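## Task

Choose three rods that are not turquoise, each a different colour, and lay them in one straight end-to-end line whose total length equals the turquoise rod (10 cm). Lengths by colour, in cm: blue 1, magenta 2, grey 3, orange 4, lime 5, purple 6, red 7, green 8, pink 9, turquoise 10. Every rod of the line must lie flat on the work surface itself, each touching the next end to end, with no bend or height step. No second train may be formed.

## Robot and tools

ROBOT. Two arms, left_arm and right_arm, each on a plate joined to a frame behind them. The scene frame has its origin at table-top height midway between the nominal bases, +x pointing out over the table, +z up, and left_arm on the +y side (arm names do not match image sides). Calibrated bases: left_arm (+0.020, +0.322, +0.150) m, right_arm (+0.065, -0.307, +0.150) m. Each gripper's fingers point along its own +z and close along its own x; end_effector_position is the point midway between the pads, and the fingertips extend 17.5 mm past it. A block juts about 10 cm toward the gripper's -y side and rotates with it. Cameras: cam_high, cam_low, cam_left_wrist, cam_right_wrist, each 672x504.

ROWS. Every motion call uses rows of 18 numbers, each in [-1, 1], both arms always present: left dx, dy, dz, rx, ry, rz, gripper position, force_limit, speed, then the same nine for the right arm. The six pose numbers are an offset, not a pose: they are measured from that arm's Hand target as it stood when the action or move began, along that Hand target's own axes. 1.0 equals 0.6 m of travel or 180 degrees; rx, ry, rz form a single rotation vector. All six at 0 means stay at (or return to) the current Hand target. The three gripper numbers are absolute settings: position +1 fully open (50 mm gap), about -0.65 pads meet, -1 to grip; force_limit -1 about 20 N per pad, 0 about 102 N, +1 about 185 N; speed -1 is 20 mm/s, 0 is 85, +1 is 150. Both start at +1. To leave a gripper alone, resend its previous three numbers; a 0 is an actual command.

execute_actions: actions is a list of actions; each action is a table of up to 15 rows, one per 1/30 s step, and a short table repeats its final row to fill 15 steps. Each row counts from the action's starting Hand target, not from the row before, while each new action starts from the updated Hand target, so repeating an offset keeps moving. cameras lists camera names, ["all"] or []; an empty actions list returns images by default.

move: target is one 18-number row or a list of up to 15 rows; every row is an offset from the same starting Hand targets. speed is top path speed in m/s (0.002 to 3.6, default 0.25; turning capped at twice that in rad/s), one value or one per target. blend is a corner radius in m per target; 0 stops at each. stop_force (3 to 120 N, shared by both arms) ends an arm's path when its wrist sensor feels that much push against the motion; do not rely on it while the gripper rotates, and leave it out when moving away from something you press on. zero (default true) re-zeroes the sensor first. blocking=false returns after 0.5 s while the move continues (not with stop_force). A move stops after 10 s at most. Its extra line reports done, off_target, moving, held or fault, and limits such as paced (pose clipped) or held (steps withheld).

Other tools: wait(seconds 0 to 10); stop brakes a running move (fingers keep moving); zoom_image(camera, region [x0, y0, x1, y1] in pixels, at most 504 by 504) on the newest image; zero_wrist_force(arm); finished_scene(scene 1 to 3) ends the scene irreversibly.

RESULTS. Positions in m, end_effector_quat_wxyz and velocities in the scene frame. Hand target is the last commanded pose after clipping; the gripper often rests a bit short and the next command re-requests it, so send the remainder as an offset if needed. object_status: 0 moving, 1 blocked while opening, 2 blocked while closing (a grip), 3 reached the commanded opening or pads met (usually nothing held). Opening in mm is about (250 - position_measured) x 0.202. Joint velocities may read within noise. Wrist force and torque are in the gripper's own axes, zeroed at scene start, plus a peak line. Joint torques include arm weight. Motor temperatures: MOTOR HOT from 70 °C; at 85 °C the arm is braked for 30 to 60 s or more.

CAUTIONS. Commanded orientation is limited to 32 degrees from the measured one per step. An outside force near 150 N, or joint torque at its limit (26.3 N m for wrist joints, 141 for the others), halts the arm for 10 s. Arms are stiff: aiming even slightly beyond a firm contact can fault, and faster contact hits harder; approach slowly with stop_force. A clearance check withholds commands bringing the arms too close, but does not always prevent contact; any press between the arms or fingers closing on the other gripper can fail the scene. Keep paths away from an arm's own base. Anything dropping off the table fails the task; avoid dropping rods, releasing them while moving, slams or hard pushes. Objects may get brief random nudges. Holding loads or stretching out heats motors, even while idle. Scene 1 is practice and may be skipped.

Each tool is called by a JSON object that holds its "name" and its "arguments".

## Session

{"name": "execute_actions", "arguments": {"actions": []}}

Scene clock: 0.00 s.
left_arm: end_effector_position=(+0.7912, +0.3885, +0.2398) position_measured=3 object_status=3 end_effector_quat_wxyz=(+0.219, -0.357, +0.752, -0.509) | right_arm: end_effector_position=(+0.5968, -0.1833, +0.3621) position_measured=3 object_status=3 end_effector_quat_wxyz=(-0.191, -0.411, +0.864, -0.217)
Joint positions: left_arm=[0.117 -0.727 1.649 2.816 -2.296 -2.681] | right_arm=[3.822 -1.944 -1.429 -1.888 1.191 -1.65]
Joint velocities: within noise
Joint torques (N m): no reading
Motor temperatures (°C): left_arm=[28 29 26 39 29 36] | right_arm=[28 24 28 31 35 35]
Wrist force (N): no reading
Wrist torque (N m): no reading
Wrist force, peak (N): no reading
Hand target: left_arm +0.7912, +0.3885, +0.2398; +0.219, -0.357, +0.752, -0.509 | right_arm +0.5968, -0.1833, +0.3621; -0.191, -0.411, +0.864, -0.217
Tool commands: left_gripper/position=+1.0 left_gripper/force_limit=+1.0 left_gripper/speed=+1.0 right_gripper/position=+1.0 right_gripper/force_limit=+1.0 right_gripper/speed=+1.0

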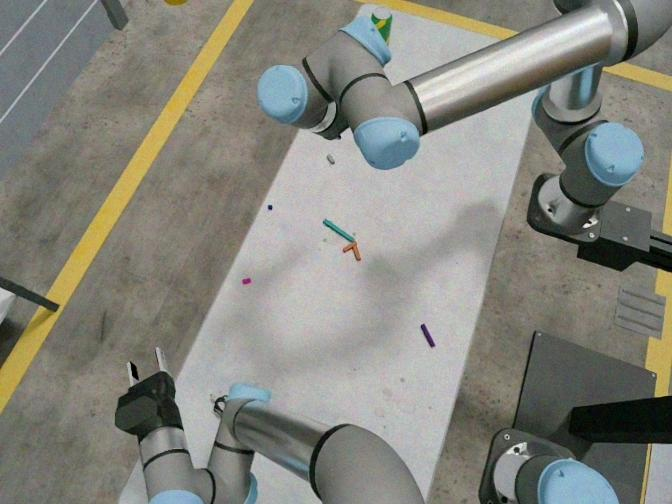

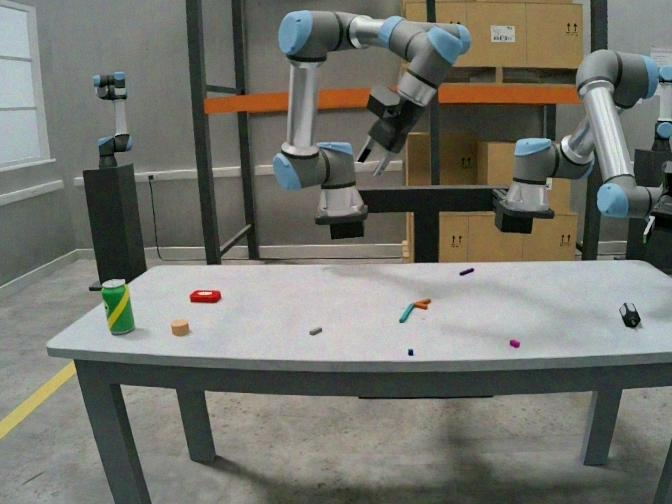

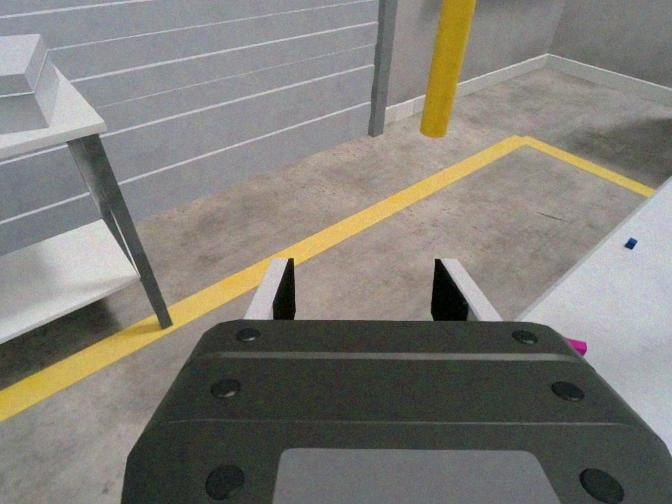

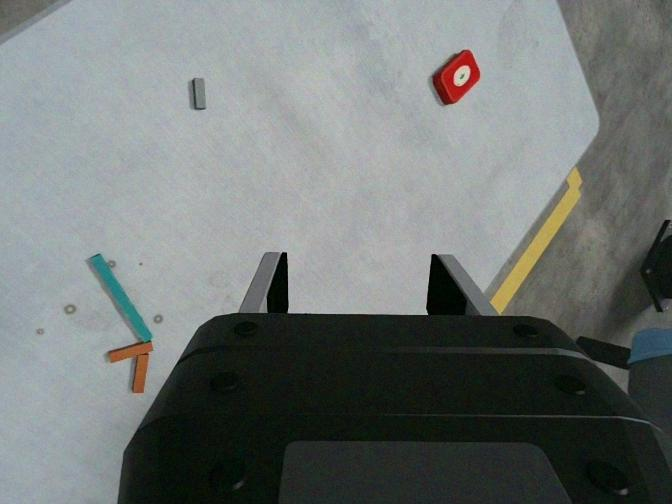

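{"name": "move", "arguments": {"target": [0,0,0,0,0,0,1,1,1,-0.102,0.1085,-0.1707,-0.074,-0.1726,0,1,1,1], "cameras": ["all"], "speed": 0.2}}

Scene clock: 29.20 s.
left_arm: end_effector_position=(+0.7912, +0.3885, +0.2398) position_measured=3 object_status=3 end_effector_quat_wxyz=(+0.219, -0.357, +0.752, -0.509) | right_arm: end_effector_position=(+0.5965, -0.0534, +0.4020) position_measured=3 object_status=3 end_effector_quat_wxyz=(+0.001, -0.430, +0.903, +0.001)
Joint positions: left_arm=[0.117 -0.727 1.649 2.816 -2.296 -2.681] | right_arm=[3.863 -1.805 -1.524 -1.419 1.505 -1.727]
Joint torques (N m): left_arm=[-4.08 -49.14 -18.4 -3.24 -0.92 0.2] | right_arm=[-6.67 27.02 39.58 3.37 0.32 1.38]
Wrist force (N): left_arm=[0.3 -0.2 0.0] | right_arm=[-2.2 0.8 -0.6]
Wrist torque (N m): left_arm=[-0.03 -0.03 0.00] | right_arm=[0.06 0.38 0.06]
Wrist force, peak (N): left_arm=[0.2 -0.3 -0.4] | right_arm=[-2.6 1.3 -1.0]
Hand target: left_arm +0.7912, +0.3885, +0.2398; +0.219, -0.357, +0.752, -0.509 | right_arm +0.5966, -0.0534, +0.4020; +0.001, -0.430, +0.903, +0.001
Off the commanded pose: left_arm 0.000 m, 0 deg | right_arm 0.000 m, 0 deg.
move: done

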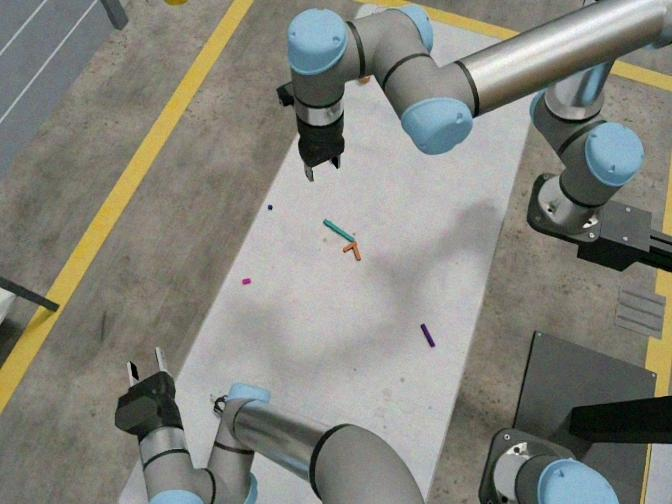

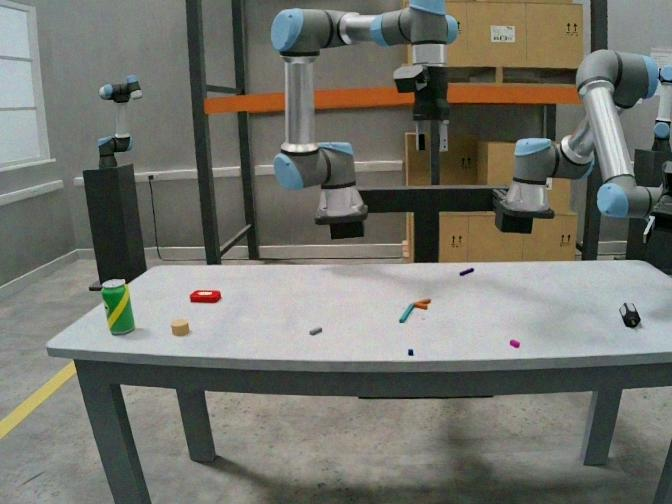

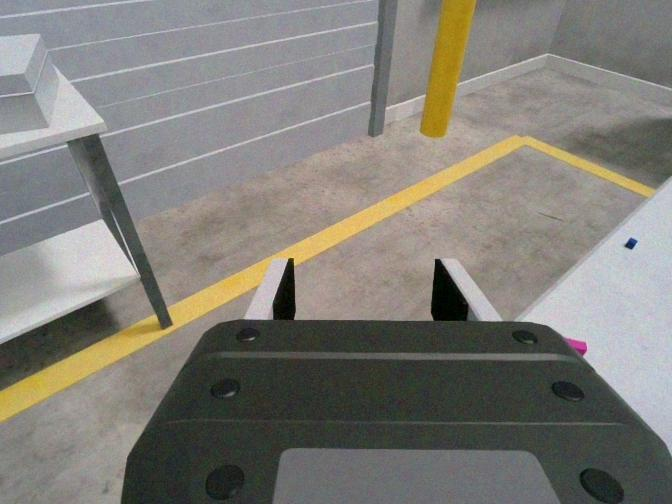

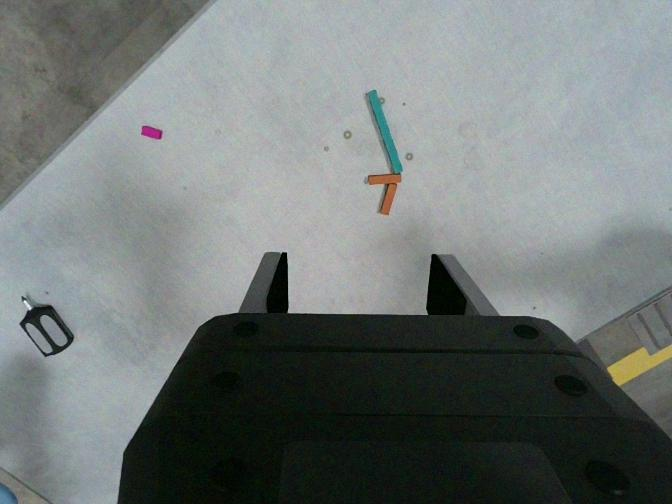

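{"name": "move", "arguments": {"target": [0,0,0,0,0,0,1,1,1,0,0,0.25,0,0,0,1,1,1], "cameras": ["cam_right_wrist"], "speed": 0.2}}

{"name": "zoom_image", "arguments": {"camera": "cam_right_wrist", "region": [250, 0, 586, 252]}}

Scene clock: 49.03 s.
left_arm: end_effector_position=(+0.7912, +0.3885, +0.2398) position_measured=3 object_status=3 end_effector_quat_wxyz=(+0.219, -0.357, +0.752, -0.509) | right_arm: end_effector_position=(+0.5968, -0.0531, +0.2520) position_measured=3 object_status=3 end_effector_quat_wxyz=(+0.001, -0.430, +0.903, +0.001)
Joint positions: left_arm=[0.117 -0.727 1.649 2.816 -2.296 -2.681] | right_arm=[3.846 -1.927 -1.772 -1.047 1.504 -1.744]
Joint torques (N m): left_arm=[-3.34 -50.04 -18.45 -3.13 -0.92 0.11] | right_arm=[11.99 34.92 28.24 4.78 -1.43 1.27]
Wrist force (N): left_arm=[0.0 -0.1 -0.1] | right_arm=[-2.2 1.0 -0.3]
Wrist torque (N m): left_arm=[-0.01 -0.01 0.00] | right_arm=[0.08 0.39 0.05]
Wrist force, peak (N): left_arm=[0.2 -0.4 0.0] | right_arm=[-2.2 1.0 -3.5]
Hand target: left_arm +0.7912, +0.3885, +0.2398; +0.219, -0.357, +0.752, -0.509 | right_arm +0.5968, -0.0530, +0.2520; +0.001, -0.430, +0.903, +0.001
Off the commanded pose: left_arm 0.000 m, 0 deg | right_arm 0.000 m, 0 deg.
move: done
Images, in order (width x height): cam_right_wrist 672x504.

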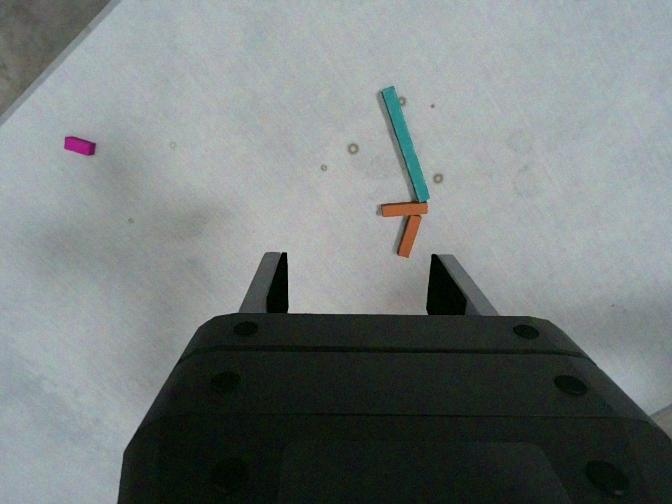

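Scaled by 1.500.

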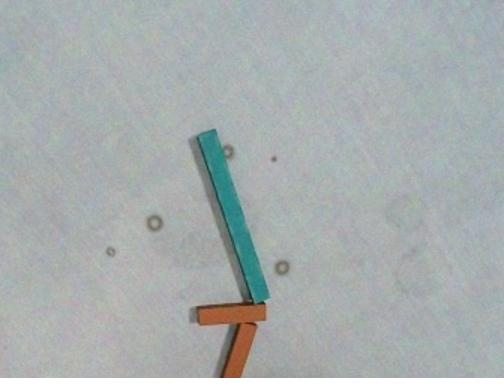

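{"name": "move", "arguments": {"target": [0,0,0,0,0,0,1,1,1,0.1748,-0.0412,-0.33,0,0,-0.217,1,1,1], "cameras": ["cam_right_wrist", "cam_high"], "speed": 0.25}}

Scene clock: 97.53 s.
left_arm: end_effector_position=(+0.7912, +0.3885, +0.2398) position_measured=3 object_status=3 end_effector_quat_wxyz=(+0.219, -0.357, +0.752, -0.509) | right_arm: end_effector_position=(+0.5497, -0.1505, +0.4497) position_measured=3 object_status=3 end_effector_quat_wxyz=(-0.001, +0.707, -0.707, -0.001)
Joint positions: left_arm=[0.117 -0.727 1.649 2.816 -2.296 -2.681] | right_arm=[3.787 -1.587 -1.634 -1.522 1.502 -2.485]
Joint torques (N m): left_arm=[-4.15 -48.97 -18.22 -3.15 -0.85 0.11] | right_arm=[10.88 27.18 16.24 3.58 1.03 -1.72]
Wrist force (N): left_arm=[0.1 -0.3 -0.1] | right_arm=[-2.3 0.7 -0.2]
Wrist torque (N m): left_arm=[-0.04 -0.01 0.00] | right_arm=[0.03 0.40 -0.02]
Wrist force, peak (N): left_arm=[0.1 -0.5 -0.2] | right_arm=[-3.4 1.1 1.8]
Hand target: left_arm +0.7912, +0.3885, +0.2398; +0.219, -0.357, +0.752, -0.509 | right_arm +0.5496, -0.1505, +0.4497; -0.001, +0.707, -0.707, -0.001
Off the commanded pose: left_arm 0.000 m, 0 deg | right_arm 0.000 m, 0 deg.
move: done
Images, in order (width x height): cam_high 672x504, cam_right_wrist 672x504.

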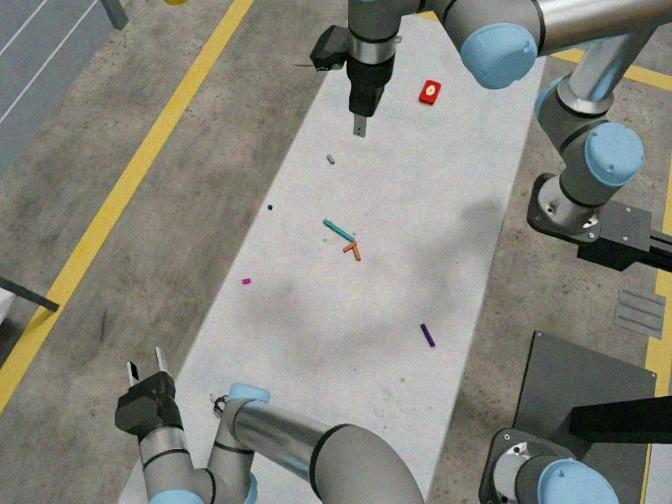

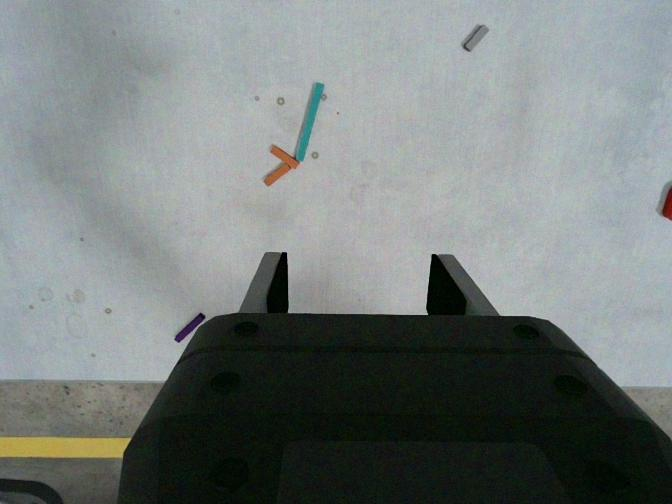

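{"name": "move", "arguments": {"target": [0,0,0,0,0,0,1,1,1,0.2533,-0.225,0.5,0,0,0.261,1,1,1], "cameras": ["cam_right_wrist"], "speed": 0.25}}

{"name": "zoom_image", "arguments": {"camera": "cam_right_wrist", "region": [250, 100, 502, 289]}}

Scene clock: 126.27 s.
left_arm: end_effector_position=(+0.7912, +0.3885, +0.2398) position_measured=3 object_status=3 end_effector_quat_wxyz=(+0.219, -0.357, +0.752, -0.509) | right_arm: end_effector_position=(+0.6849, -0.3018, +0.1496) position_measured=3 object_status=3 end_effector_quat_wxyz=(+0.001, -0.367, +0.930, +0.001)
Joint positions: left_arm=[0.117 -0.727 1.649 2.816 -2.296 -2.681] | right_arm=[3.388 -2.091 -1.787 -0.836 1.496 -2.065]
Joint torques (N m): left_arm=[-4.25 -49.48 -18.93 -3.09 -0.95 0.15] | right_arm=[3.13 35.91 8.49 2.23 -0.31 0.78]
Wrist force (N): left_arm=[-0.1 -0.1 0.1] | right_arm=[-2.5 0.6 -0.6]
Wrist torque (N m): left_arm=[-0.01 0.01 0.00] | right_arm=[0.03 0.43 0.06]
Wrist force, peak (N): left_arm=[0.4 -0.4 -0.3] | right_arm=[-3.7 1.9 -2.8]
Hand target: left_arm +0.7912, +0.3885, +0.2398; +0.219, -0.357, +0.752, -0.509 | right_arm +0.6848, -0.3018, +0.1494; +0.001, -0.366, +0.930, +0.001
Off the commanded pose: left_arm 0.000 m, 0 deg | right_arm 0.000 m, 0 deg.
move: done
Images, in order (width x height): cam_right_wrist 672x504.

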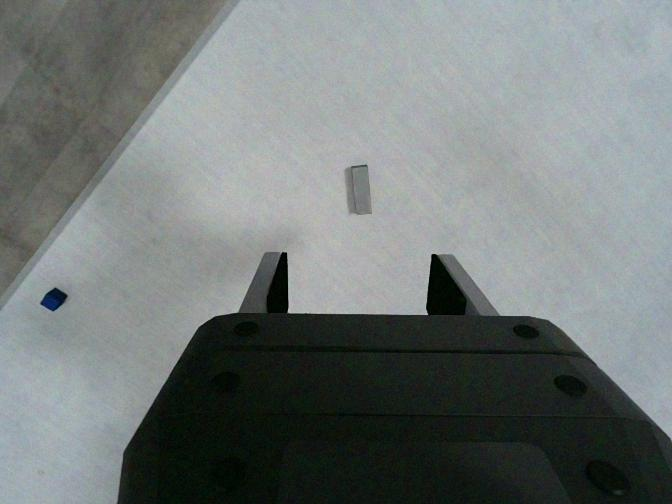

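Scaled by 2.000.

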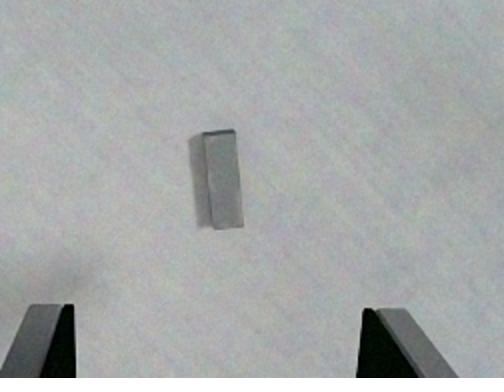

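{"name": "move", "arguments": {"target": [0,0,0,0,0,0,1,1,1,0.0133,-0.0083,0.15,0,0,-0.026,1,1,1], "cameras": ["cam_right_wrist"], "speed": 0.15}}

{"name": "zoom_image", "arguments": {"camera": "cam_right_wrist", "region": [250, 150, 502, 339]}}

Scene clock: 138.10 s.
left_arm: end_effector_position=(+0.7912, +0.3885, +0.2398) position_measured=3 object_status=3 end_effector_quat_wxyz=(+0.219, -0.357, +0.752, -0.509) | right_arm: end_effector_position=(+0.6824, -0.3107, +0.0595) position_measured=3 object_status=3 end_effector_quat_wxyz=(+0.001, -0.404, +0.915, +0.001)
Joint positions: left_arm=[0.117 -0.727 1.649 2.816 -2.296 -2.681] | right_arm=[3.363 -2.249 -1.824 -0.638 1.496 -2.171]
Joint torques (N m): left_arm=[-3.31 -49.45 -18.61 -3.18 -0.77 0.07] | right_arm=[12.13 40.3 31.04 2.75 0.27 -0.07]
Wrist force (N): left_arm=[0.2 -0.4 0.2] | right_arm=[-2.4 0.4 -0.3]
Wrist torque (N m): left_arm=[-0.07 -0.03 0.00] | right_arm=[0.00 0.42 -0.04]
Wrist force, peak (N): left_arm=[0.1 -0.6 0.1] | right_arm=[-2.7 0.8 -2.9]
Hand target: left_arm +0.7912, +0.3885, +0.2398; +0.219, -0.357, +0.752, -0.509 | right_arm +0.6825, -0.3106, +0.0594; +0.001, -0.404, +0.915, +0.001
Off the commanded pose: left_arm 0.000 m, 0 deg | right_arm 0.000 m, 0 deg.
move: done
Images, in order (width x height): cam_right_wrist 672x504.

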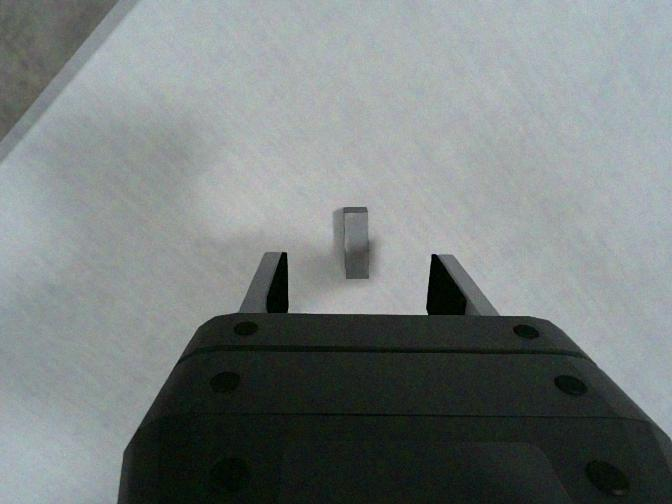

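Scaled by 2.000.

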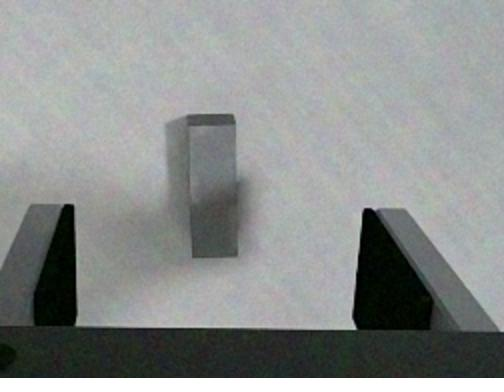

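{"name": "move", "arguments": {"target": [0,0,0,0,0,0,1,1,1,0,0,0.0525,0,0,0,1,1,1], "speed": 0.1}}

{"name": "move", "arguments": {"target": [0,0,0,0,0,0,1,1,1,0,0,0.033,0,0,0,1,1,1], "speed": 0.008, "stop_force": 6, "cameras": ["cam_right_wrist"]}}

Scene clock: 155.37 s.
left_arm: end_effector_position=(+0.7912, +0.3885, +0.2398) position_measured=3 object_status=3 end_effector_quat_wxyz=(+0.219, -0.357, +0.752, -0.509) | right_arm: end_effector_position=(+0.6825, -0.3106, +0.0279) position_measured=3 object_status=3 end_effector_quat_wxyz=(+0.001, -0.404, +0.915, +0.001) end_effector_velocity=(-0.001, +0.000, +0.001) end_effector_angular_velocity=(-0.001, +0.003, +0.000)
Joint positions: left_arm=[0.117 -0.727 1.649 2.816 -2.296 -2.681] | right_arm=[3.36 -2.313 -1.823 -0.576 1.496 -2.175]
Joint velocities: left_arm=[within noise] | right_arm=[0 0.002 0 -0.005 0 0]
Joint torques (N m): left_arm=[-3.84 -50.69 -17.75 -3.17 -0.73 0.14] | right_arm=[1.13 57.62 26.92 0.27 0.69 -0.5]
Wrist force (N): left_arm=[0.1 0.0 0.1] | right_arm=[-2.3 0.7 -0.6]
Wrist torque (N m): left_arm=[0.01 -0.02 0.00] | right_arm=[0.04 0.39 0.05]
Wrist force, peak (N): left_arm=[0.0 -0.5 0.0] | right_arm=[-2.5 0.7 -1.4]
Hand target: left_arm +0.7912, +0.3885, +0.2398; +0.219, -0.357, +0.752, -0.509 | right_arm +0.6825, -0.3106, +0.0279; +0.001, -0.404, +0.915, +0.001
Off the commanded pose: left_arm 0.000 m, 0 deg | right_arm 0.000 m, 0 deg.
move: done

Scene clock: 157.97 s.
left_arm: end_effector_position=(+0.7912, +0.3885, +0.2398) position_measured=3 object_status=3 end_effector_quat_wxyz=(+0.219, -0.357, +0.752, -0.509) | right_arm: end_effector_position=(+0.6825, -0.3106, +0.0176) position_measured=3 object_status=3 end_effector_quat_wxyz=(+0.001, -0.404, +0.915, +0.001)
Joint positions: left_arm=[0.117 -0.727 1.649 2.816 -2.296 -2.681] | right_arm=[3.358 -2.334 -1.821 -0.556 1.496 -2.176]
Joint torques (N m): left_arm=[-3.98 -50.29 -18.37 -3.25 -0.77 0.15] | right_arm=[4.6 52.65 0.4 0.02 0.56 0.78]
Wrist force (N): left_arm=[0.0 -0.2 0.1] | right_arm=[-3.7 -0.8 -8.3]
Wrist torque (N m): left_arm=[-0.04 0.00 0.01] | right_arm=[0.08 0.62 0.01]
Wrist force, peak (N): left_arm=[0.0 -0.4 -0.3] | right_arm=[1.4 6.5 -29.7]
Hand target: left_arm +0.7912, +0.3885, +0.2398; +0.219, -0.357, +0.752, -0.509 | right_arm +0.6825, -0.3105, +0.0176; +0.001, -0.404, +0.915, +0.001 (not the last commanded pose)
Off the commanded pose: left_arm 0.000 m, 0 deg | right_arm 0.009 m, 0 deg.
move: contact (right_arm)
Images, in order (width x height): cam_right_wrist 672x504.

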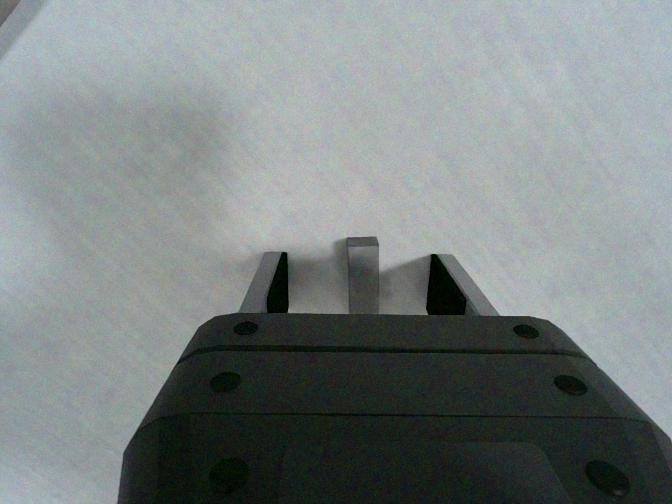

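{"name": "move", "arguments": {"target": [0,0,0,0,0,0,1,1,1,0,0,-0.0048,0,0,0,1,1,1], "speed": 0.02}}

{"name": "move", "arguments": {"target": [0,0,0,0,0,0,1,1,1,0,0,0,0,0,0,-1,-1,-1], "speed": 0.05, "cameras": ["cam_right_wrist"]}}

Scene clock: 175.37 s.
left_arm: end_effector_position=(+0.7912, +0.3885, +0.2398) position_measured=3 object_status=3 end_effector_quat_wxyz=(+0.219, -0.357, +0.752, -0.509) | right_arm: end_effector_position=(+0.6825, -0.3105, +0.0205) position_measured=3 object_status=3 end_effector_quat_wxyz=(+0.001, -0.404, +0.915, +0.001)
Joint positions: left_arm=[0.117 -0.727 1.649 2.816 -2.296 -2.681] | right_arm=[3.359 -2.328 -1.821 -0.562 1.496 -2.176]
Joint torques (N m): left_arm=[-3.59 -50.5 -19.07 -3.09 -0.68 0.15] | right_arm=[11.01 48.62 4.65 1.46 0.62 1.28]
Wrist force (N): left_arm=[0.1 -0.1 -0.1] | right_arm=[-2.3 0.4 -0.5]
Wrist torque (N m): left_arm=[-0.01 -0.01 0.00] | right_arm=[-0.01 0.39 0.01]
Wrist force, peak (N): left_arm=[-0.1 -0.5 -0.2] | right_arm=[-3.9 -0.6 -8.6]
Hand target: left_arm +0.7912, +0.3885, +0.2398; +0.219, -0.357, +0.752, -0.509 | right_arm +0.6825, -0.3105, +0.0204; +0.001, -0.404, +0.915, +0.001
Off the commanded pose: left_arm 0.000 m, 0 deg | right_arm 0.000 m, 0 deg.
move: done

Scene clock: 177.60 s.
left_arm: end_effector_position=(+0.7912, +0.3885, +0.2398) position_measured=3 object_status=3 end_effector_quat_wxyz=(+0.219, -0.357, +0.752, -0.509) | right_arm: end_effector_position=(+0.6825, -0.3105, +0.0204) position_measured=202 object_status=2 end_effector_quat_wxyz=(+0.001, -0.404, +0.915, +0.001)
Joint positions: left_arm=[0.117 -0.727 1.649 2.816 -2.296 -2.681] | right_arm=[3.359 -2.328 -1.821 -0.562 1.496 -2.176]
Joint torques (N m): left_arm=[-3.36 -50.69 -18.91 -3.2 -0.71 0.16] | right_arm=[6.8 40.28 12.27 5.31 0.45 0.01]
Wrist force (N): left_arm=[0.3 -0.3 0.0] | right_arm=[-2.4 0.6 -1.0]
Wrist torque (N m): left_arm=[-0.04 -0.04 0.00] | right_arm=[0.03 0.42 0.02]
Wrist force, peak (N): left_arm=[0.0 -0.5 -0.3] | right_arm=[-2.5 0.7 -1.1]
Hand target: left_arm +0.7912, +0.3885, +0.2398; +0.219, -0.357, +0.752, -0.509 | right_arm +0.6825, -0.3105, +0.0204; +0.001, -0.404, +0.915, +0.001
Off the commanded pose: left_arm 0.000 m, 0 deg | right_arm 0.000 m, 0 deg.
move: done
Images, in order (width x height): cam_right_wrist 672x504.

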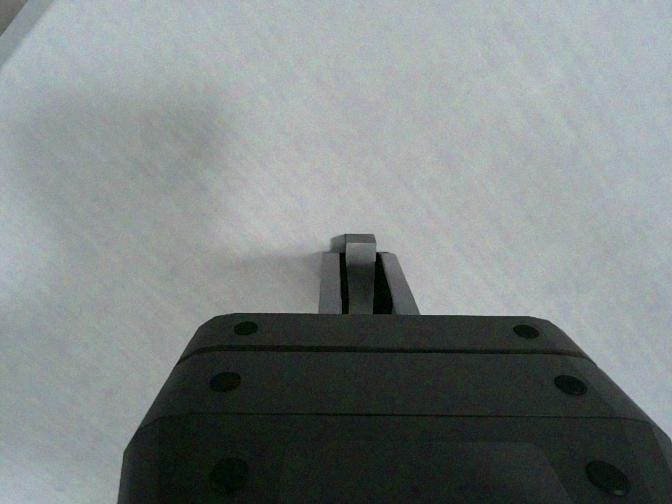

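{"name": "move", "arguments": {"target": [[0,0,0,0,0,0,1,1,1,0,0,0,0,0,0,0.2,-1,-1],[0,0,0,0,0,0,1,1,1,0,0,-0.2167,0,0,0,0.2,-1,-1],[0,0,0,0,0,0,1,1,1,-0.0338,0.9022,-0.2167,0,0,0.031,0.2,-1,-1]], "speed": 0.3, "blend": [0,0.05,0], "cameras": ["all"]}}

Scene clock: 192.10 s.
left_arm: end_effector_position=(+0.7912, +0.3885, +0.2398) position_measured=3 object_status=3 end_effector_quat_wxyz=(+0.219, -0.357, +0.752, -0.509) | right_arm: end_effector_position=(+0.2959, +0.0686, +0.1511) position_measured=123 object_status=3 end_effector_quat_wxyz=(+0.001, -0.359, +0.933, +0.001)
Joint positions: left_arm=[0.117 -0.727 1.649 2.816 -2.296 -2.681] | right_arm=[4.477 -1.858 -2.277 -0.645 1.537 -0.959]
Joint torques (N m): left_arm=[-4.46 -51.48 -18.6 -3.18 -0.48 0.2] | right_arm=[10.38 33.58 5.39 4.82 -1.01 1.11]
Wrist force (N): left_arm=[-0.1 -0.1 0.0] | right_arm=[-2.0 0.7 -0.4]
Wrist torque (N m): left_arm=[-0.02 0.01 0.00] | right_arm=[0.03 0.36 0.03]
Wrist force, peak (N): left_arm=[0.0 -0.4 -0.4] | right_arm=[-1.9 5.3 -0.5]
Hand target: left_arm +0.7912, +0.3885, +0.2398; +0.219, -0.357, +0.752, -0.509 | right_arm +0.2958, +0.0686, +0.1511; +0.001, -0.359, +0.933, +0.001
Off the commanded pose: left_arm 0.000 m, 0 deg | right_arm 0.000 m, 0 deg.
move: done

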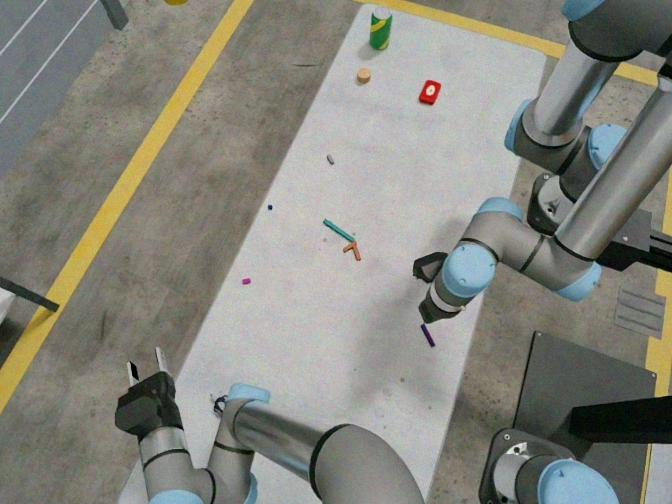

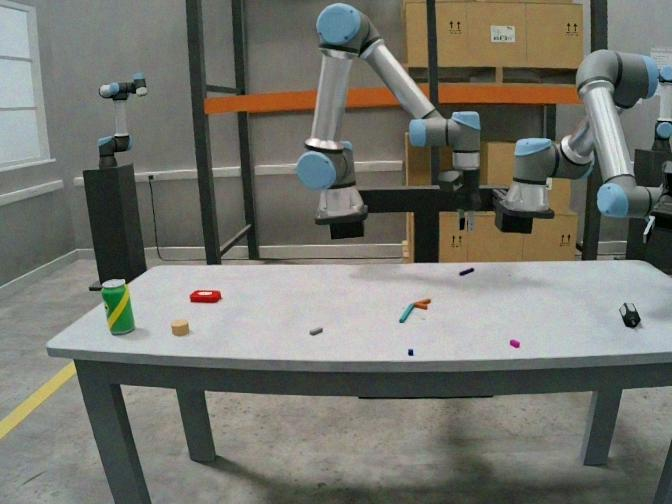

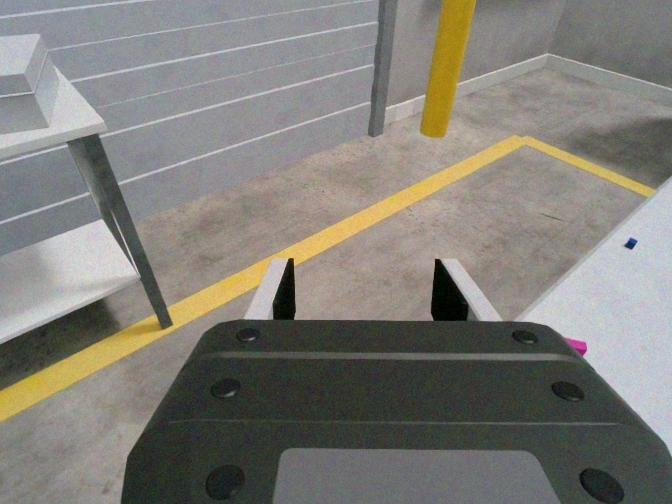

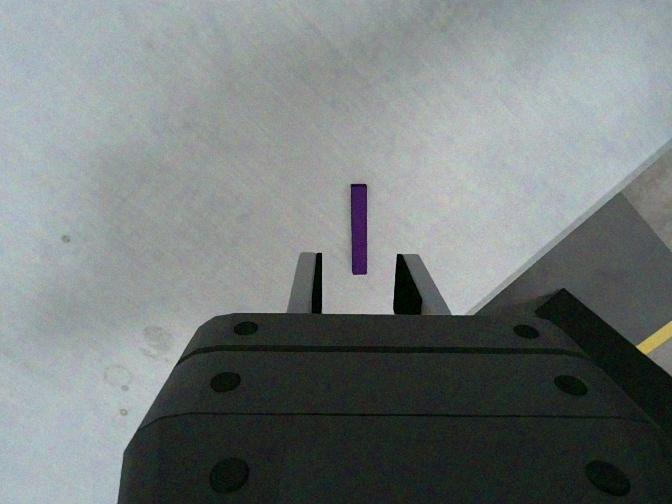

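{"name": "move", "arguments": {"target": [0,0,0,0,0,0,1,1,1,0.0122,0.0333,0.1685,0,0,-0.01,0.2,-1,-1], "speed": 0.15, "cameras": ["cam_right_wrist"]}}

{"name": "zoom_image", "arguments": {"camera": "cam_right_wrist", "region": [250, 150, 502, 339]}}

Scene clock: 197.70 s.
left_arm: end_effector_position=(+0.7912, +0.3885, +0.2398) position_measured=3 object_status=3 end_effector_quat_wxyz=(+0.219, -0.357, +0.752, -0.509) | right_arm: end_effector_position=(+0.2771, +0.0788, +0.0500) position_measured=123 object_status=3 end_effector_quat_wxyz=(+0.001, -0.374, +0.928, +0.001)
Joint positions: left_arm=[0.117 -0.727 1.649 2.816 -2.296 -2.681] | right_arm=[4.517 -2.144 -2.317 -0.32 1.54 -0.951]
Joint torques (N m): left_arm=[-3.53 -50.67 -17.8 -3.3 -0.57 0.15] | right_arm=[-7.43 24.18 23.98 3.77 -1.11 -1.52]
Wrist force (N): left_arm=[0.1 -0.4 0.0] | right_arm=[-2.2 0.7 -0.3]
Wrist torque (N m): left_arm=[-0.05 -0.01 0.00] | right_arm=[0.03 0.41 -0.06]
Wrist force, peak (N): left_arm=[0.0 -0.5 -0.3] | right_arm=[-2.8 0.2 -2.7]
Hand target: left_arm +0.7912, +0.3885, +0.2398; +0.219, -0.357, +0.752, -0.509 | right_arm +0.2771, +0.0788, +0.0500; +0.001, -0.374, +0.928, +0.001
Off the commanded pose: left_arm 0.000 m, 0 deg | right_arm 0.000 m, 0 deg.
move: done
Images, in order (width x height): cam_right_wrist 672x504.

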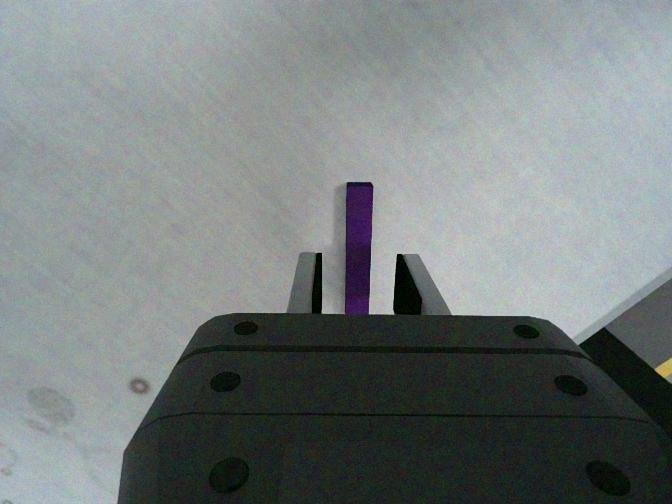

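Scaled by 2.000.

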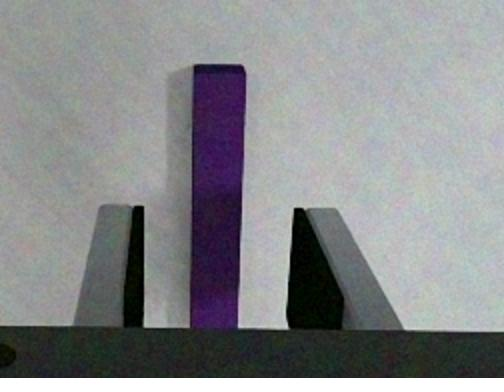

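{"name": "move", "arguments": {"target": [0,0,0,0,0,0,1,1,1,0,0,0.0492,0,0,0,0.2,-1,-1], "speed": 0.03, "stop_force": 10}}

{"name": "move", "arguments": {"target": [0,0,0,0,0,0,1,1,1,0,0,0,0,0,0,-1,-1,-1], "speed": 0.05, "cameras": ["cam_right_wrist"]}}

{"name": "zoom_image", "arguments": {"camera": "cam_right_wrist", "region": [250, 150, 502, 339]}}

Scene clock: 203.60 s.
left_arm: end_effector_position=(+0.7912, +0.3885, +0.2398) position_measured=3 object_status=3 end_effector_quat_wxyz=(+0.219, -0.357, +0.752, -0.509) | right_arm: end_effector_position=(+0.2772, +0.0789, +0.0205) position_measured=123 object_status=3 end_effector_quat_wxyz=(+0.001, -0.374, +0.928, +0.001)
Joint positions: left_arm=[0.117 -0.727 1.649 2.816 -2.296 -2.681] | right_arm=[4.515 -2.235 -2.312 -0.233 1.54 -0.953]
Joint torques (N m): left_arm=[-3.78 -50.5 -17.93 -3.2 -0.5 0.14] | right_arm=[-2.34 43.64 5.41 0.35 -1.62 -0.63]
Wrist force (N): left_arm=[0.2 -0.1 0.0] | right_arm=[-1.8 0.7 -0.6]
Wrist torque (N m): left_arm=[-0.02 -0.03 0.00] | right_arm=[0.05 0.35 0.05]
Wrist force, peak (N): left_arm=[0.1 -0.3 -0.4] | right_arm=[-2.4 0.9 -0.5]
Hand target: left_arm +0.7912, +0.3885, +0.2398; +0.219, -0.357, +0.752, -0.509 | right_arm +0.2771, +0.0789, +0.0205; +0.001, -0.374, +0.928, +0.001
Off the commanded pose: left_arm 0.000 m, 0 deg | right_arm 0.000 m, 0 deg.
move: done

Scene clock: 204.63 s.
left_arm: end_effector_position=(+0.7912, +0.3885, +0.2398) position_measured=3 object_status=3 end_effector_quat_wxyz=(+0.219, -0.357, +0.752, -0.509) | right_arm: end_effector_position=(+0.2771, +0.0789, +0.0205) position_measured=202 object_status=2 end_effector_quat_wxyz=(+0.001, -0.374, +0.928, +0.001)
Joint positions: left_arm=[0.117 -0.727 1.649 2.816 -2.296 -2.681] | right_arm=[4.515 -2.235 -2.312 -0.233 1.54 -0.953]
Joint torques (N m): left_arm=[-3.26 -50.63 -17.76 -3.17 -0.62 0.05] | right_arm=[3.44 43.76 -3.69 0.4 -1.5 1.13]
Wrist force (N): left_arm=[0.0 -0.1 0.0] | right_arm=[-2.1 0.8 -0.6]
Wrist torque (N m): left_arm=[-0.01 0.00 0.00] | right_arm=[0.07 0.39 0.06]
Wrist force, peak (N): left_arm=[0.0 -0.4 -0.1] | right_arm=[-2.1 0.8 -0.7]
Hand target: left_arm +0.7912, +0.3885, +0.2398; +0.219, -0.357, +0.752, -0.509 | right_arm +0.2771, +0.0789, +0.0205; +0.001, -0.374, +0.928, +0.001
Off the commanded pose: left_arm 0.000 m, 0 deg | right_arm 0.000 m, 0 deg.
move: done
Images, in order (width x height): cam_right_wrist 672x504.

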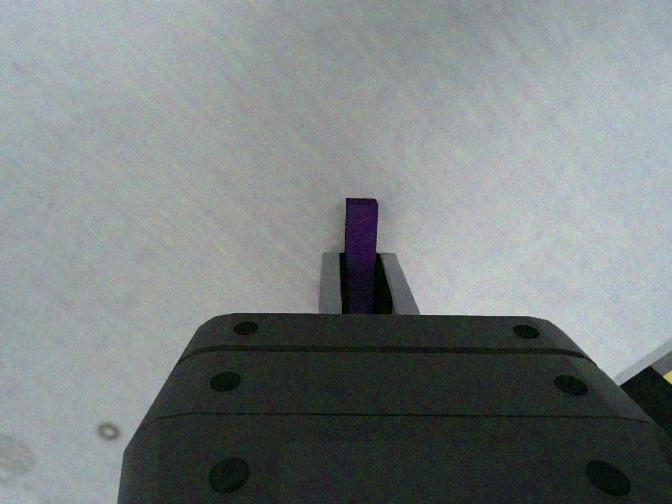

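Scaled by 2.000.

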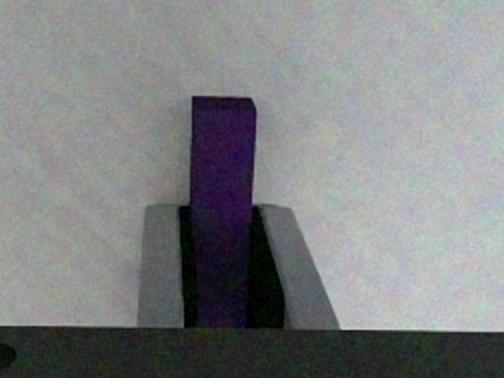

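{"name": "move", "arguments": {"target": [[0,0,0,0,0,0,1,1,1,0,0,-0.1667,0,0,0,-1,-1,-1],[0,0,0,0,0,0,1,1,1,-0.0318,-0.859,-0.1667,0,0,-0.0208,-1,-1,-1],[0,0,0,0,0,0,1,1,1,-0.0318,-0.859,-0.0492,0,0,-0.0208,-1,-1,-1]], "speed": [0.15,0.3,0.15], "blend": [0.04,0.02,0], "cameras": ["cam_right_wrist"]}}

{"name": "zoom_image", "arguments": {"camera": "cam_right_wrist", "region": [250, 150, 502, 339]}}

Scene clock: 229.03 s.
left_arm: end_effector_position=(+0.7912, +0.3885, +0.2398) position_measured=3 object_status=3 end_effector_quat_wxyz=(+0.219, -0.357, +0.752, -0.509) | right_arm: end_effector_position=(+0.6482, -0.2795, +0.0495) position_measured=202 object_status=2 end_effector_quat_wxyz=(+0.001, -0.404, +0.915, +0.001)
Joint positions: left_arm=[0.117 -0.727 1.649 2.816 -2.296 -2.681] | right_arm=[3.429 -2.228 -1.928 -0.561 1.496 -2.105]
Joint torques (N m): left_arm=[-4.33 -51.41 -17.34 -3.22 -0.35 0.23] | right_arm=[10.13 37.03 29.16 2.87 -1.54 1.35]
Wrist force (N): left_arm=[0.0 -0.1 -0.2] | right_arm=[-2.1 0.7 -0.5]
Wrist torque (N m): left_arm=[-0.02 -0.01 0.00] | right_arm=[0.05 0.36 0.07]
Wrist force, peak (N): left_arm=[-0.4 -0.4 0.1] | right_arm=[-2.0 -3.9 -2.3]
Hand target: left_arm +0.7912, +0.3885, +0.2398; +0.219, -0.357, +0.752, -0.509 | right_arm +0.6482, -0.2794, +0.0494; +0.001, -0.404, +0.915, +0.001
Off the commanded pose: left_arm 0.000 m, 0 deg | right_arm 0.000 m, 0 deg.
move: done
Images, in order (width x height): cam_right_wrist 672x504.

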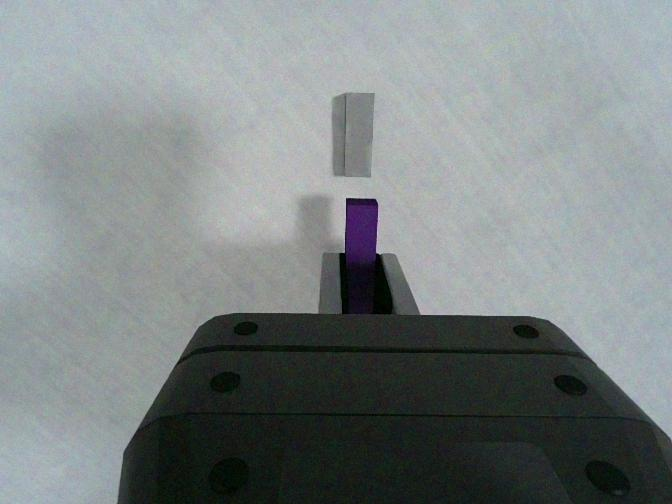

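Scaled by 2.000.

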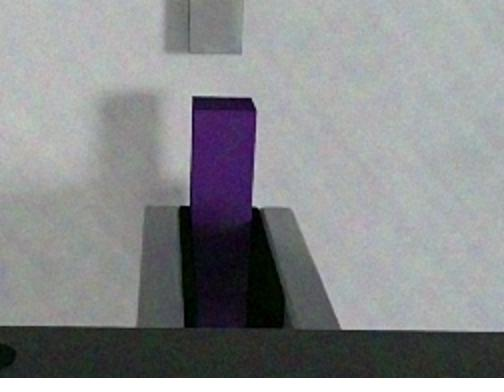

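{"name": "move", "arguments": {"target": [0,0,0,0,0,0,1,1,1,0,0,0.05,0,0,0,-1,-1,-1], "speed": 0.02, "stop_force": 5, "cameras": ["cam_right_wrist"]}}

{"name": "zoom_image", "arguments": {"camera": "cam_right_wrist", "region": [250, 100, 502, 289]}}

Scene clock: 236.70 s.
left_arm: end_effector_position=(+0.7912, +0.3885, +0.2398) position_measured=3 object_status=3 end_effector_quat_wxyz=(+0.219, -0.357, +0.752, -0.509) | right_arm: end_effector_position=(+0.6482, -0.2793, +0.0206) position_measured=202 object_status=2 end_effector_quat_wxyz=(+0.001, -0.404, +0.915, +0.001)
Joint positions: left_arm=[0.117 -0.727 1.649 2.816 -2.296 -2.681] | right_arm=[3.425 -2.291 -1.925 -0.501 1.496 -2.108]
Joint torques (N m): left_arm=[-3.39 -51.41 -17.59 -3.24 -0.37 0.15] | right_arm=[11.31 55.41 2.29 1.79 -1.43 1.26]
Wrist force (N): left_arm=[0.0 -0.1 -0.2] | right_arm=[-2.3 0.8 -0.5]
Wrist torque (N m): left_arm=[-0.02 -0.01 0.00] | right_arm=[0.07 0.40 0.06]
Wrist force, peak (N): left_arm=[0.4 -0.3 -0.2] | right_arm=[11.5 15.1 -53.4]
Hand target: left_arm +0.7912, +0.3885, +0.2398; +0.219, -0.357, +0.752, -0.509 | right_arm +0.6482, -0.2793, +0.0206; +0.001, -0.404, +0.915, +0.001 (not the last commanded pose)
Off the commanded pose: left_arm 0.000 m, 0 deg | right_arm 0.001 m, 0 deg.
move: contact (right_arm)
Images, in order (width x height): cam_right_wrist 672x504.

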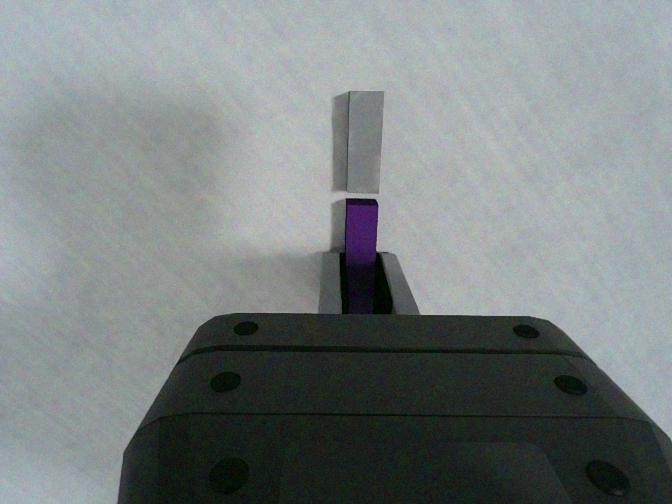

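Scaled by 2.000.

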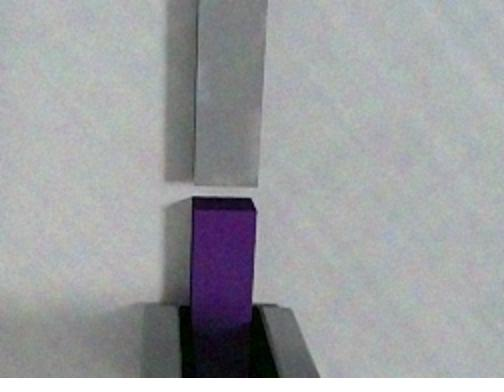

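{"name": "move", "arguments": {"target": [0,0,0,0,0,0,1,1,1,0,-0.0108,0,0,0,0,-1,-1,-1], "speed": 0.02, "cameras": ["cam_right_wrist"]}}

{"name": "zoom_image", "arguments": {"camera": "cam_right_wrist", "region": [290, 80, 430, 220]}}

Scene clock: 244.43 s.
left_arm: end_effector_position=(+0.7912, +0.3885, +0.2398) position_measured=3 object_status=3 end_effector_quat_wxyz=(+0.219, -0.357, +0.752, -0.509) | right_arm: end_effector_position=(+0.6531, -0.2838, +0.0206) position_measured=202 object_status=2 end_effector_quat_wxyz=(+0.001, -0.404, +0.915, +0.001)
Joint positions: left_arm=[0.117 -0.727 1.649 2.816 -2.296 -2.681] | right_arm=[3.415 -2.296 -1.91 -0.51 1.496 -2.118]
Joint torques (N m): left_arm=[-3.58 -51.78 -17.36 -3.26 -0.32 0.1] | right_arm=[10.09 44.76 10.03 2.39 -1.45 0.69]
Wrist force (N): left_arm=[-0.4 -0.1 0.1] | right_arm=[-2.3 0.6 -0.4]
Wrist torque (N m): left_arm=[-0.01 0.06 0.00] | right_arm=[0.04 0.40 0.06]
Wrist force, peak (N): left_arm=[0.2 -0.5 0.2] | right_arm=[-2.5 0.8 -0.7]
Hand target: left_arm +0.7912, +0.3885, +0.2398; +0.219, -0.357, +0.752, -0.509 | right_arm +0.6530, -0.2837, +0.0206; +0.001, -0.404, +0.915, +0.001
Off the commanded pose: left_arm 0.000 m, 0 deg | right_arm 0.000 m, 0 deg.
move: done
Images, in order (width x height): cam_right_wrist 672x504.

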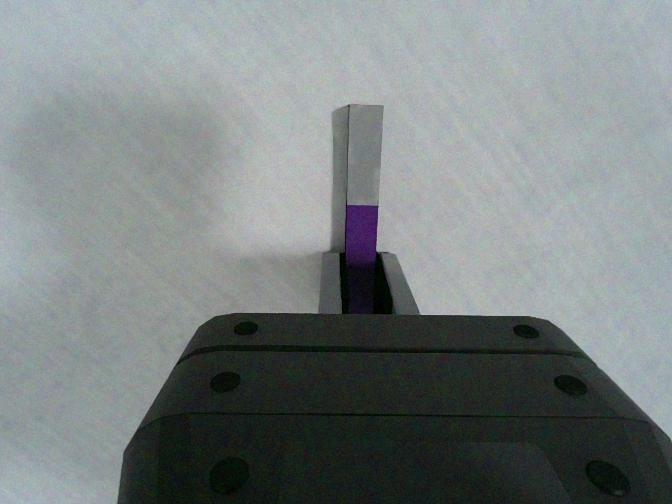

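Scaled by 3.600.

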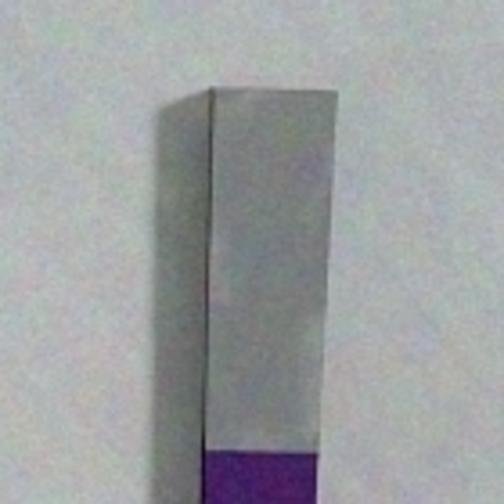

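{"name": "move", "arguments": {"target": [[0,0,0,0,0,0,1,1,1,0,0,0,0,0,0,0.2,-1,-1],[0,0,0,0,0,0,1,1,1,0,0,-0.2157,0,0,0,0.2,-1,-1],[0,0,0,0,0,0,1,1,1,-0.3462,0.0235,-0.2157,0,0,0,0.2,-1,-1]], "speed": 0.2, "blend": [0,0.05,0], "cameras": ["cam_right_wrist"]}}

{"name": "zoom_image", "arguments": {"camera": "cam_right_wrist", "region": [290, 150, 430, 290]}}

Scene clock: 269.27 s.
left_arm: end_effector_position=(+0.7912, +0.3885, +0.2398) position_measured=3 object_status=3 end_effector_quat_wxyz=(+0.219, -0.357, +0.752, -0.509) | right_arm: end_effector_position=(+0.7823, -0.1211, +0.1505) position_measured=123 object_status=3 end_effector_quat_wxyz=(+0.001, -0.404, +0.915, +0.001)
Joint positions: left_arm=[0.117 -0.727 1.649 2.816 -2.296 -2.681] | right_arm=[3.591 -2.346 -1.353 -1.029 1.498 -1.942]
Joint torques (N m): left_arm=[-3.27 -51.6 -17.7 -3.21 -0.38 0.24] | right_arm=[-1.48 50.68 36.03 5.52 0.78 -1.03]
Wrist force (N): left_arm=[0.2 -0.1 -0.2] | right_arm=[-2.0 0.8 -0.3]
Wrist torque (N m): left_arm=[-0.03 -0.03 0.01] | right_arm=[0.07 0.36 0.06]
Wrist force, peak (N): left_arm=[0.1 -0.7 -0.2] | right_arm=[-4.8 1.3 -0.3]
Hand target: left_arm +0.7912, +0.3885, +0.2398; +0.219, -0.357, +0.752, -0.509 | right_arm +0.7824, -0.1210, +0.1506; +0.001, -0.404, +0.915, +0.001
Off the commanded pose: left_arm 0.000 m, 0 deg | right_arm 0.000 m, 0 deg.
move: done
Images, in order (width x height): cam_right_wrist 672x504.

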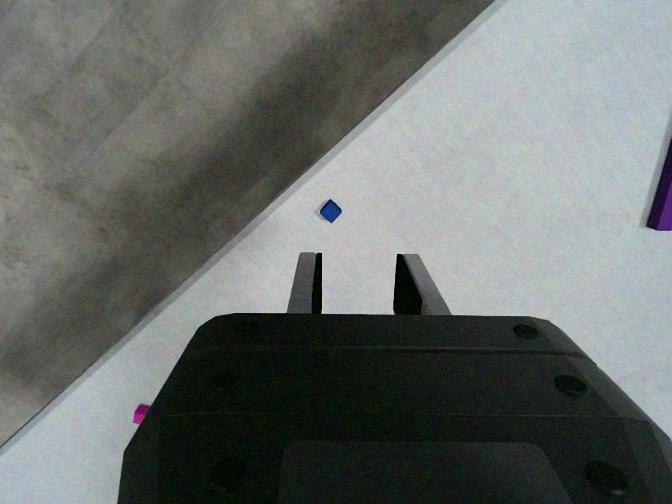

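Scaled by 3.600.

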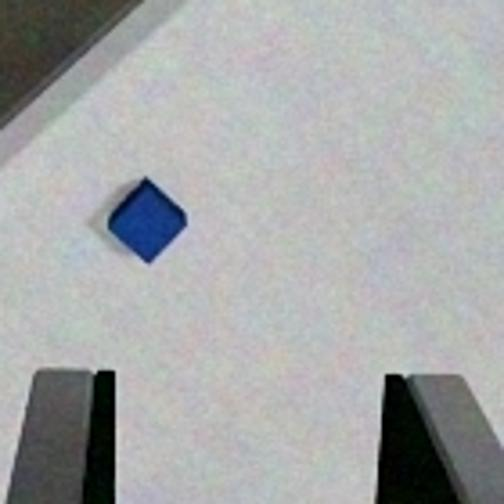

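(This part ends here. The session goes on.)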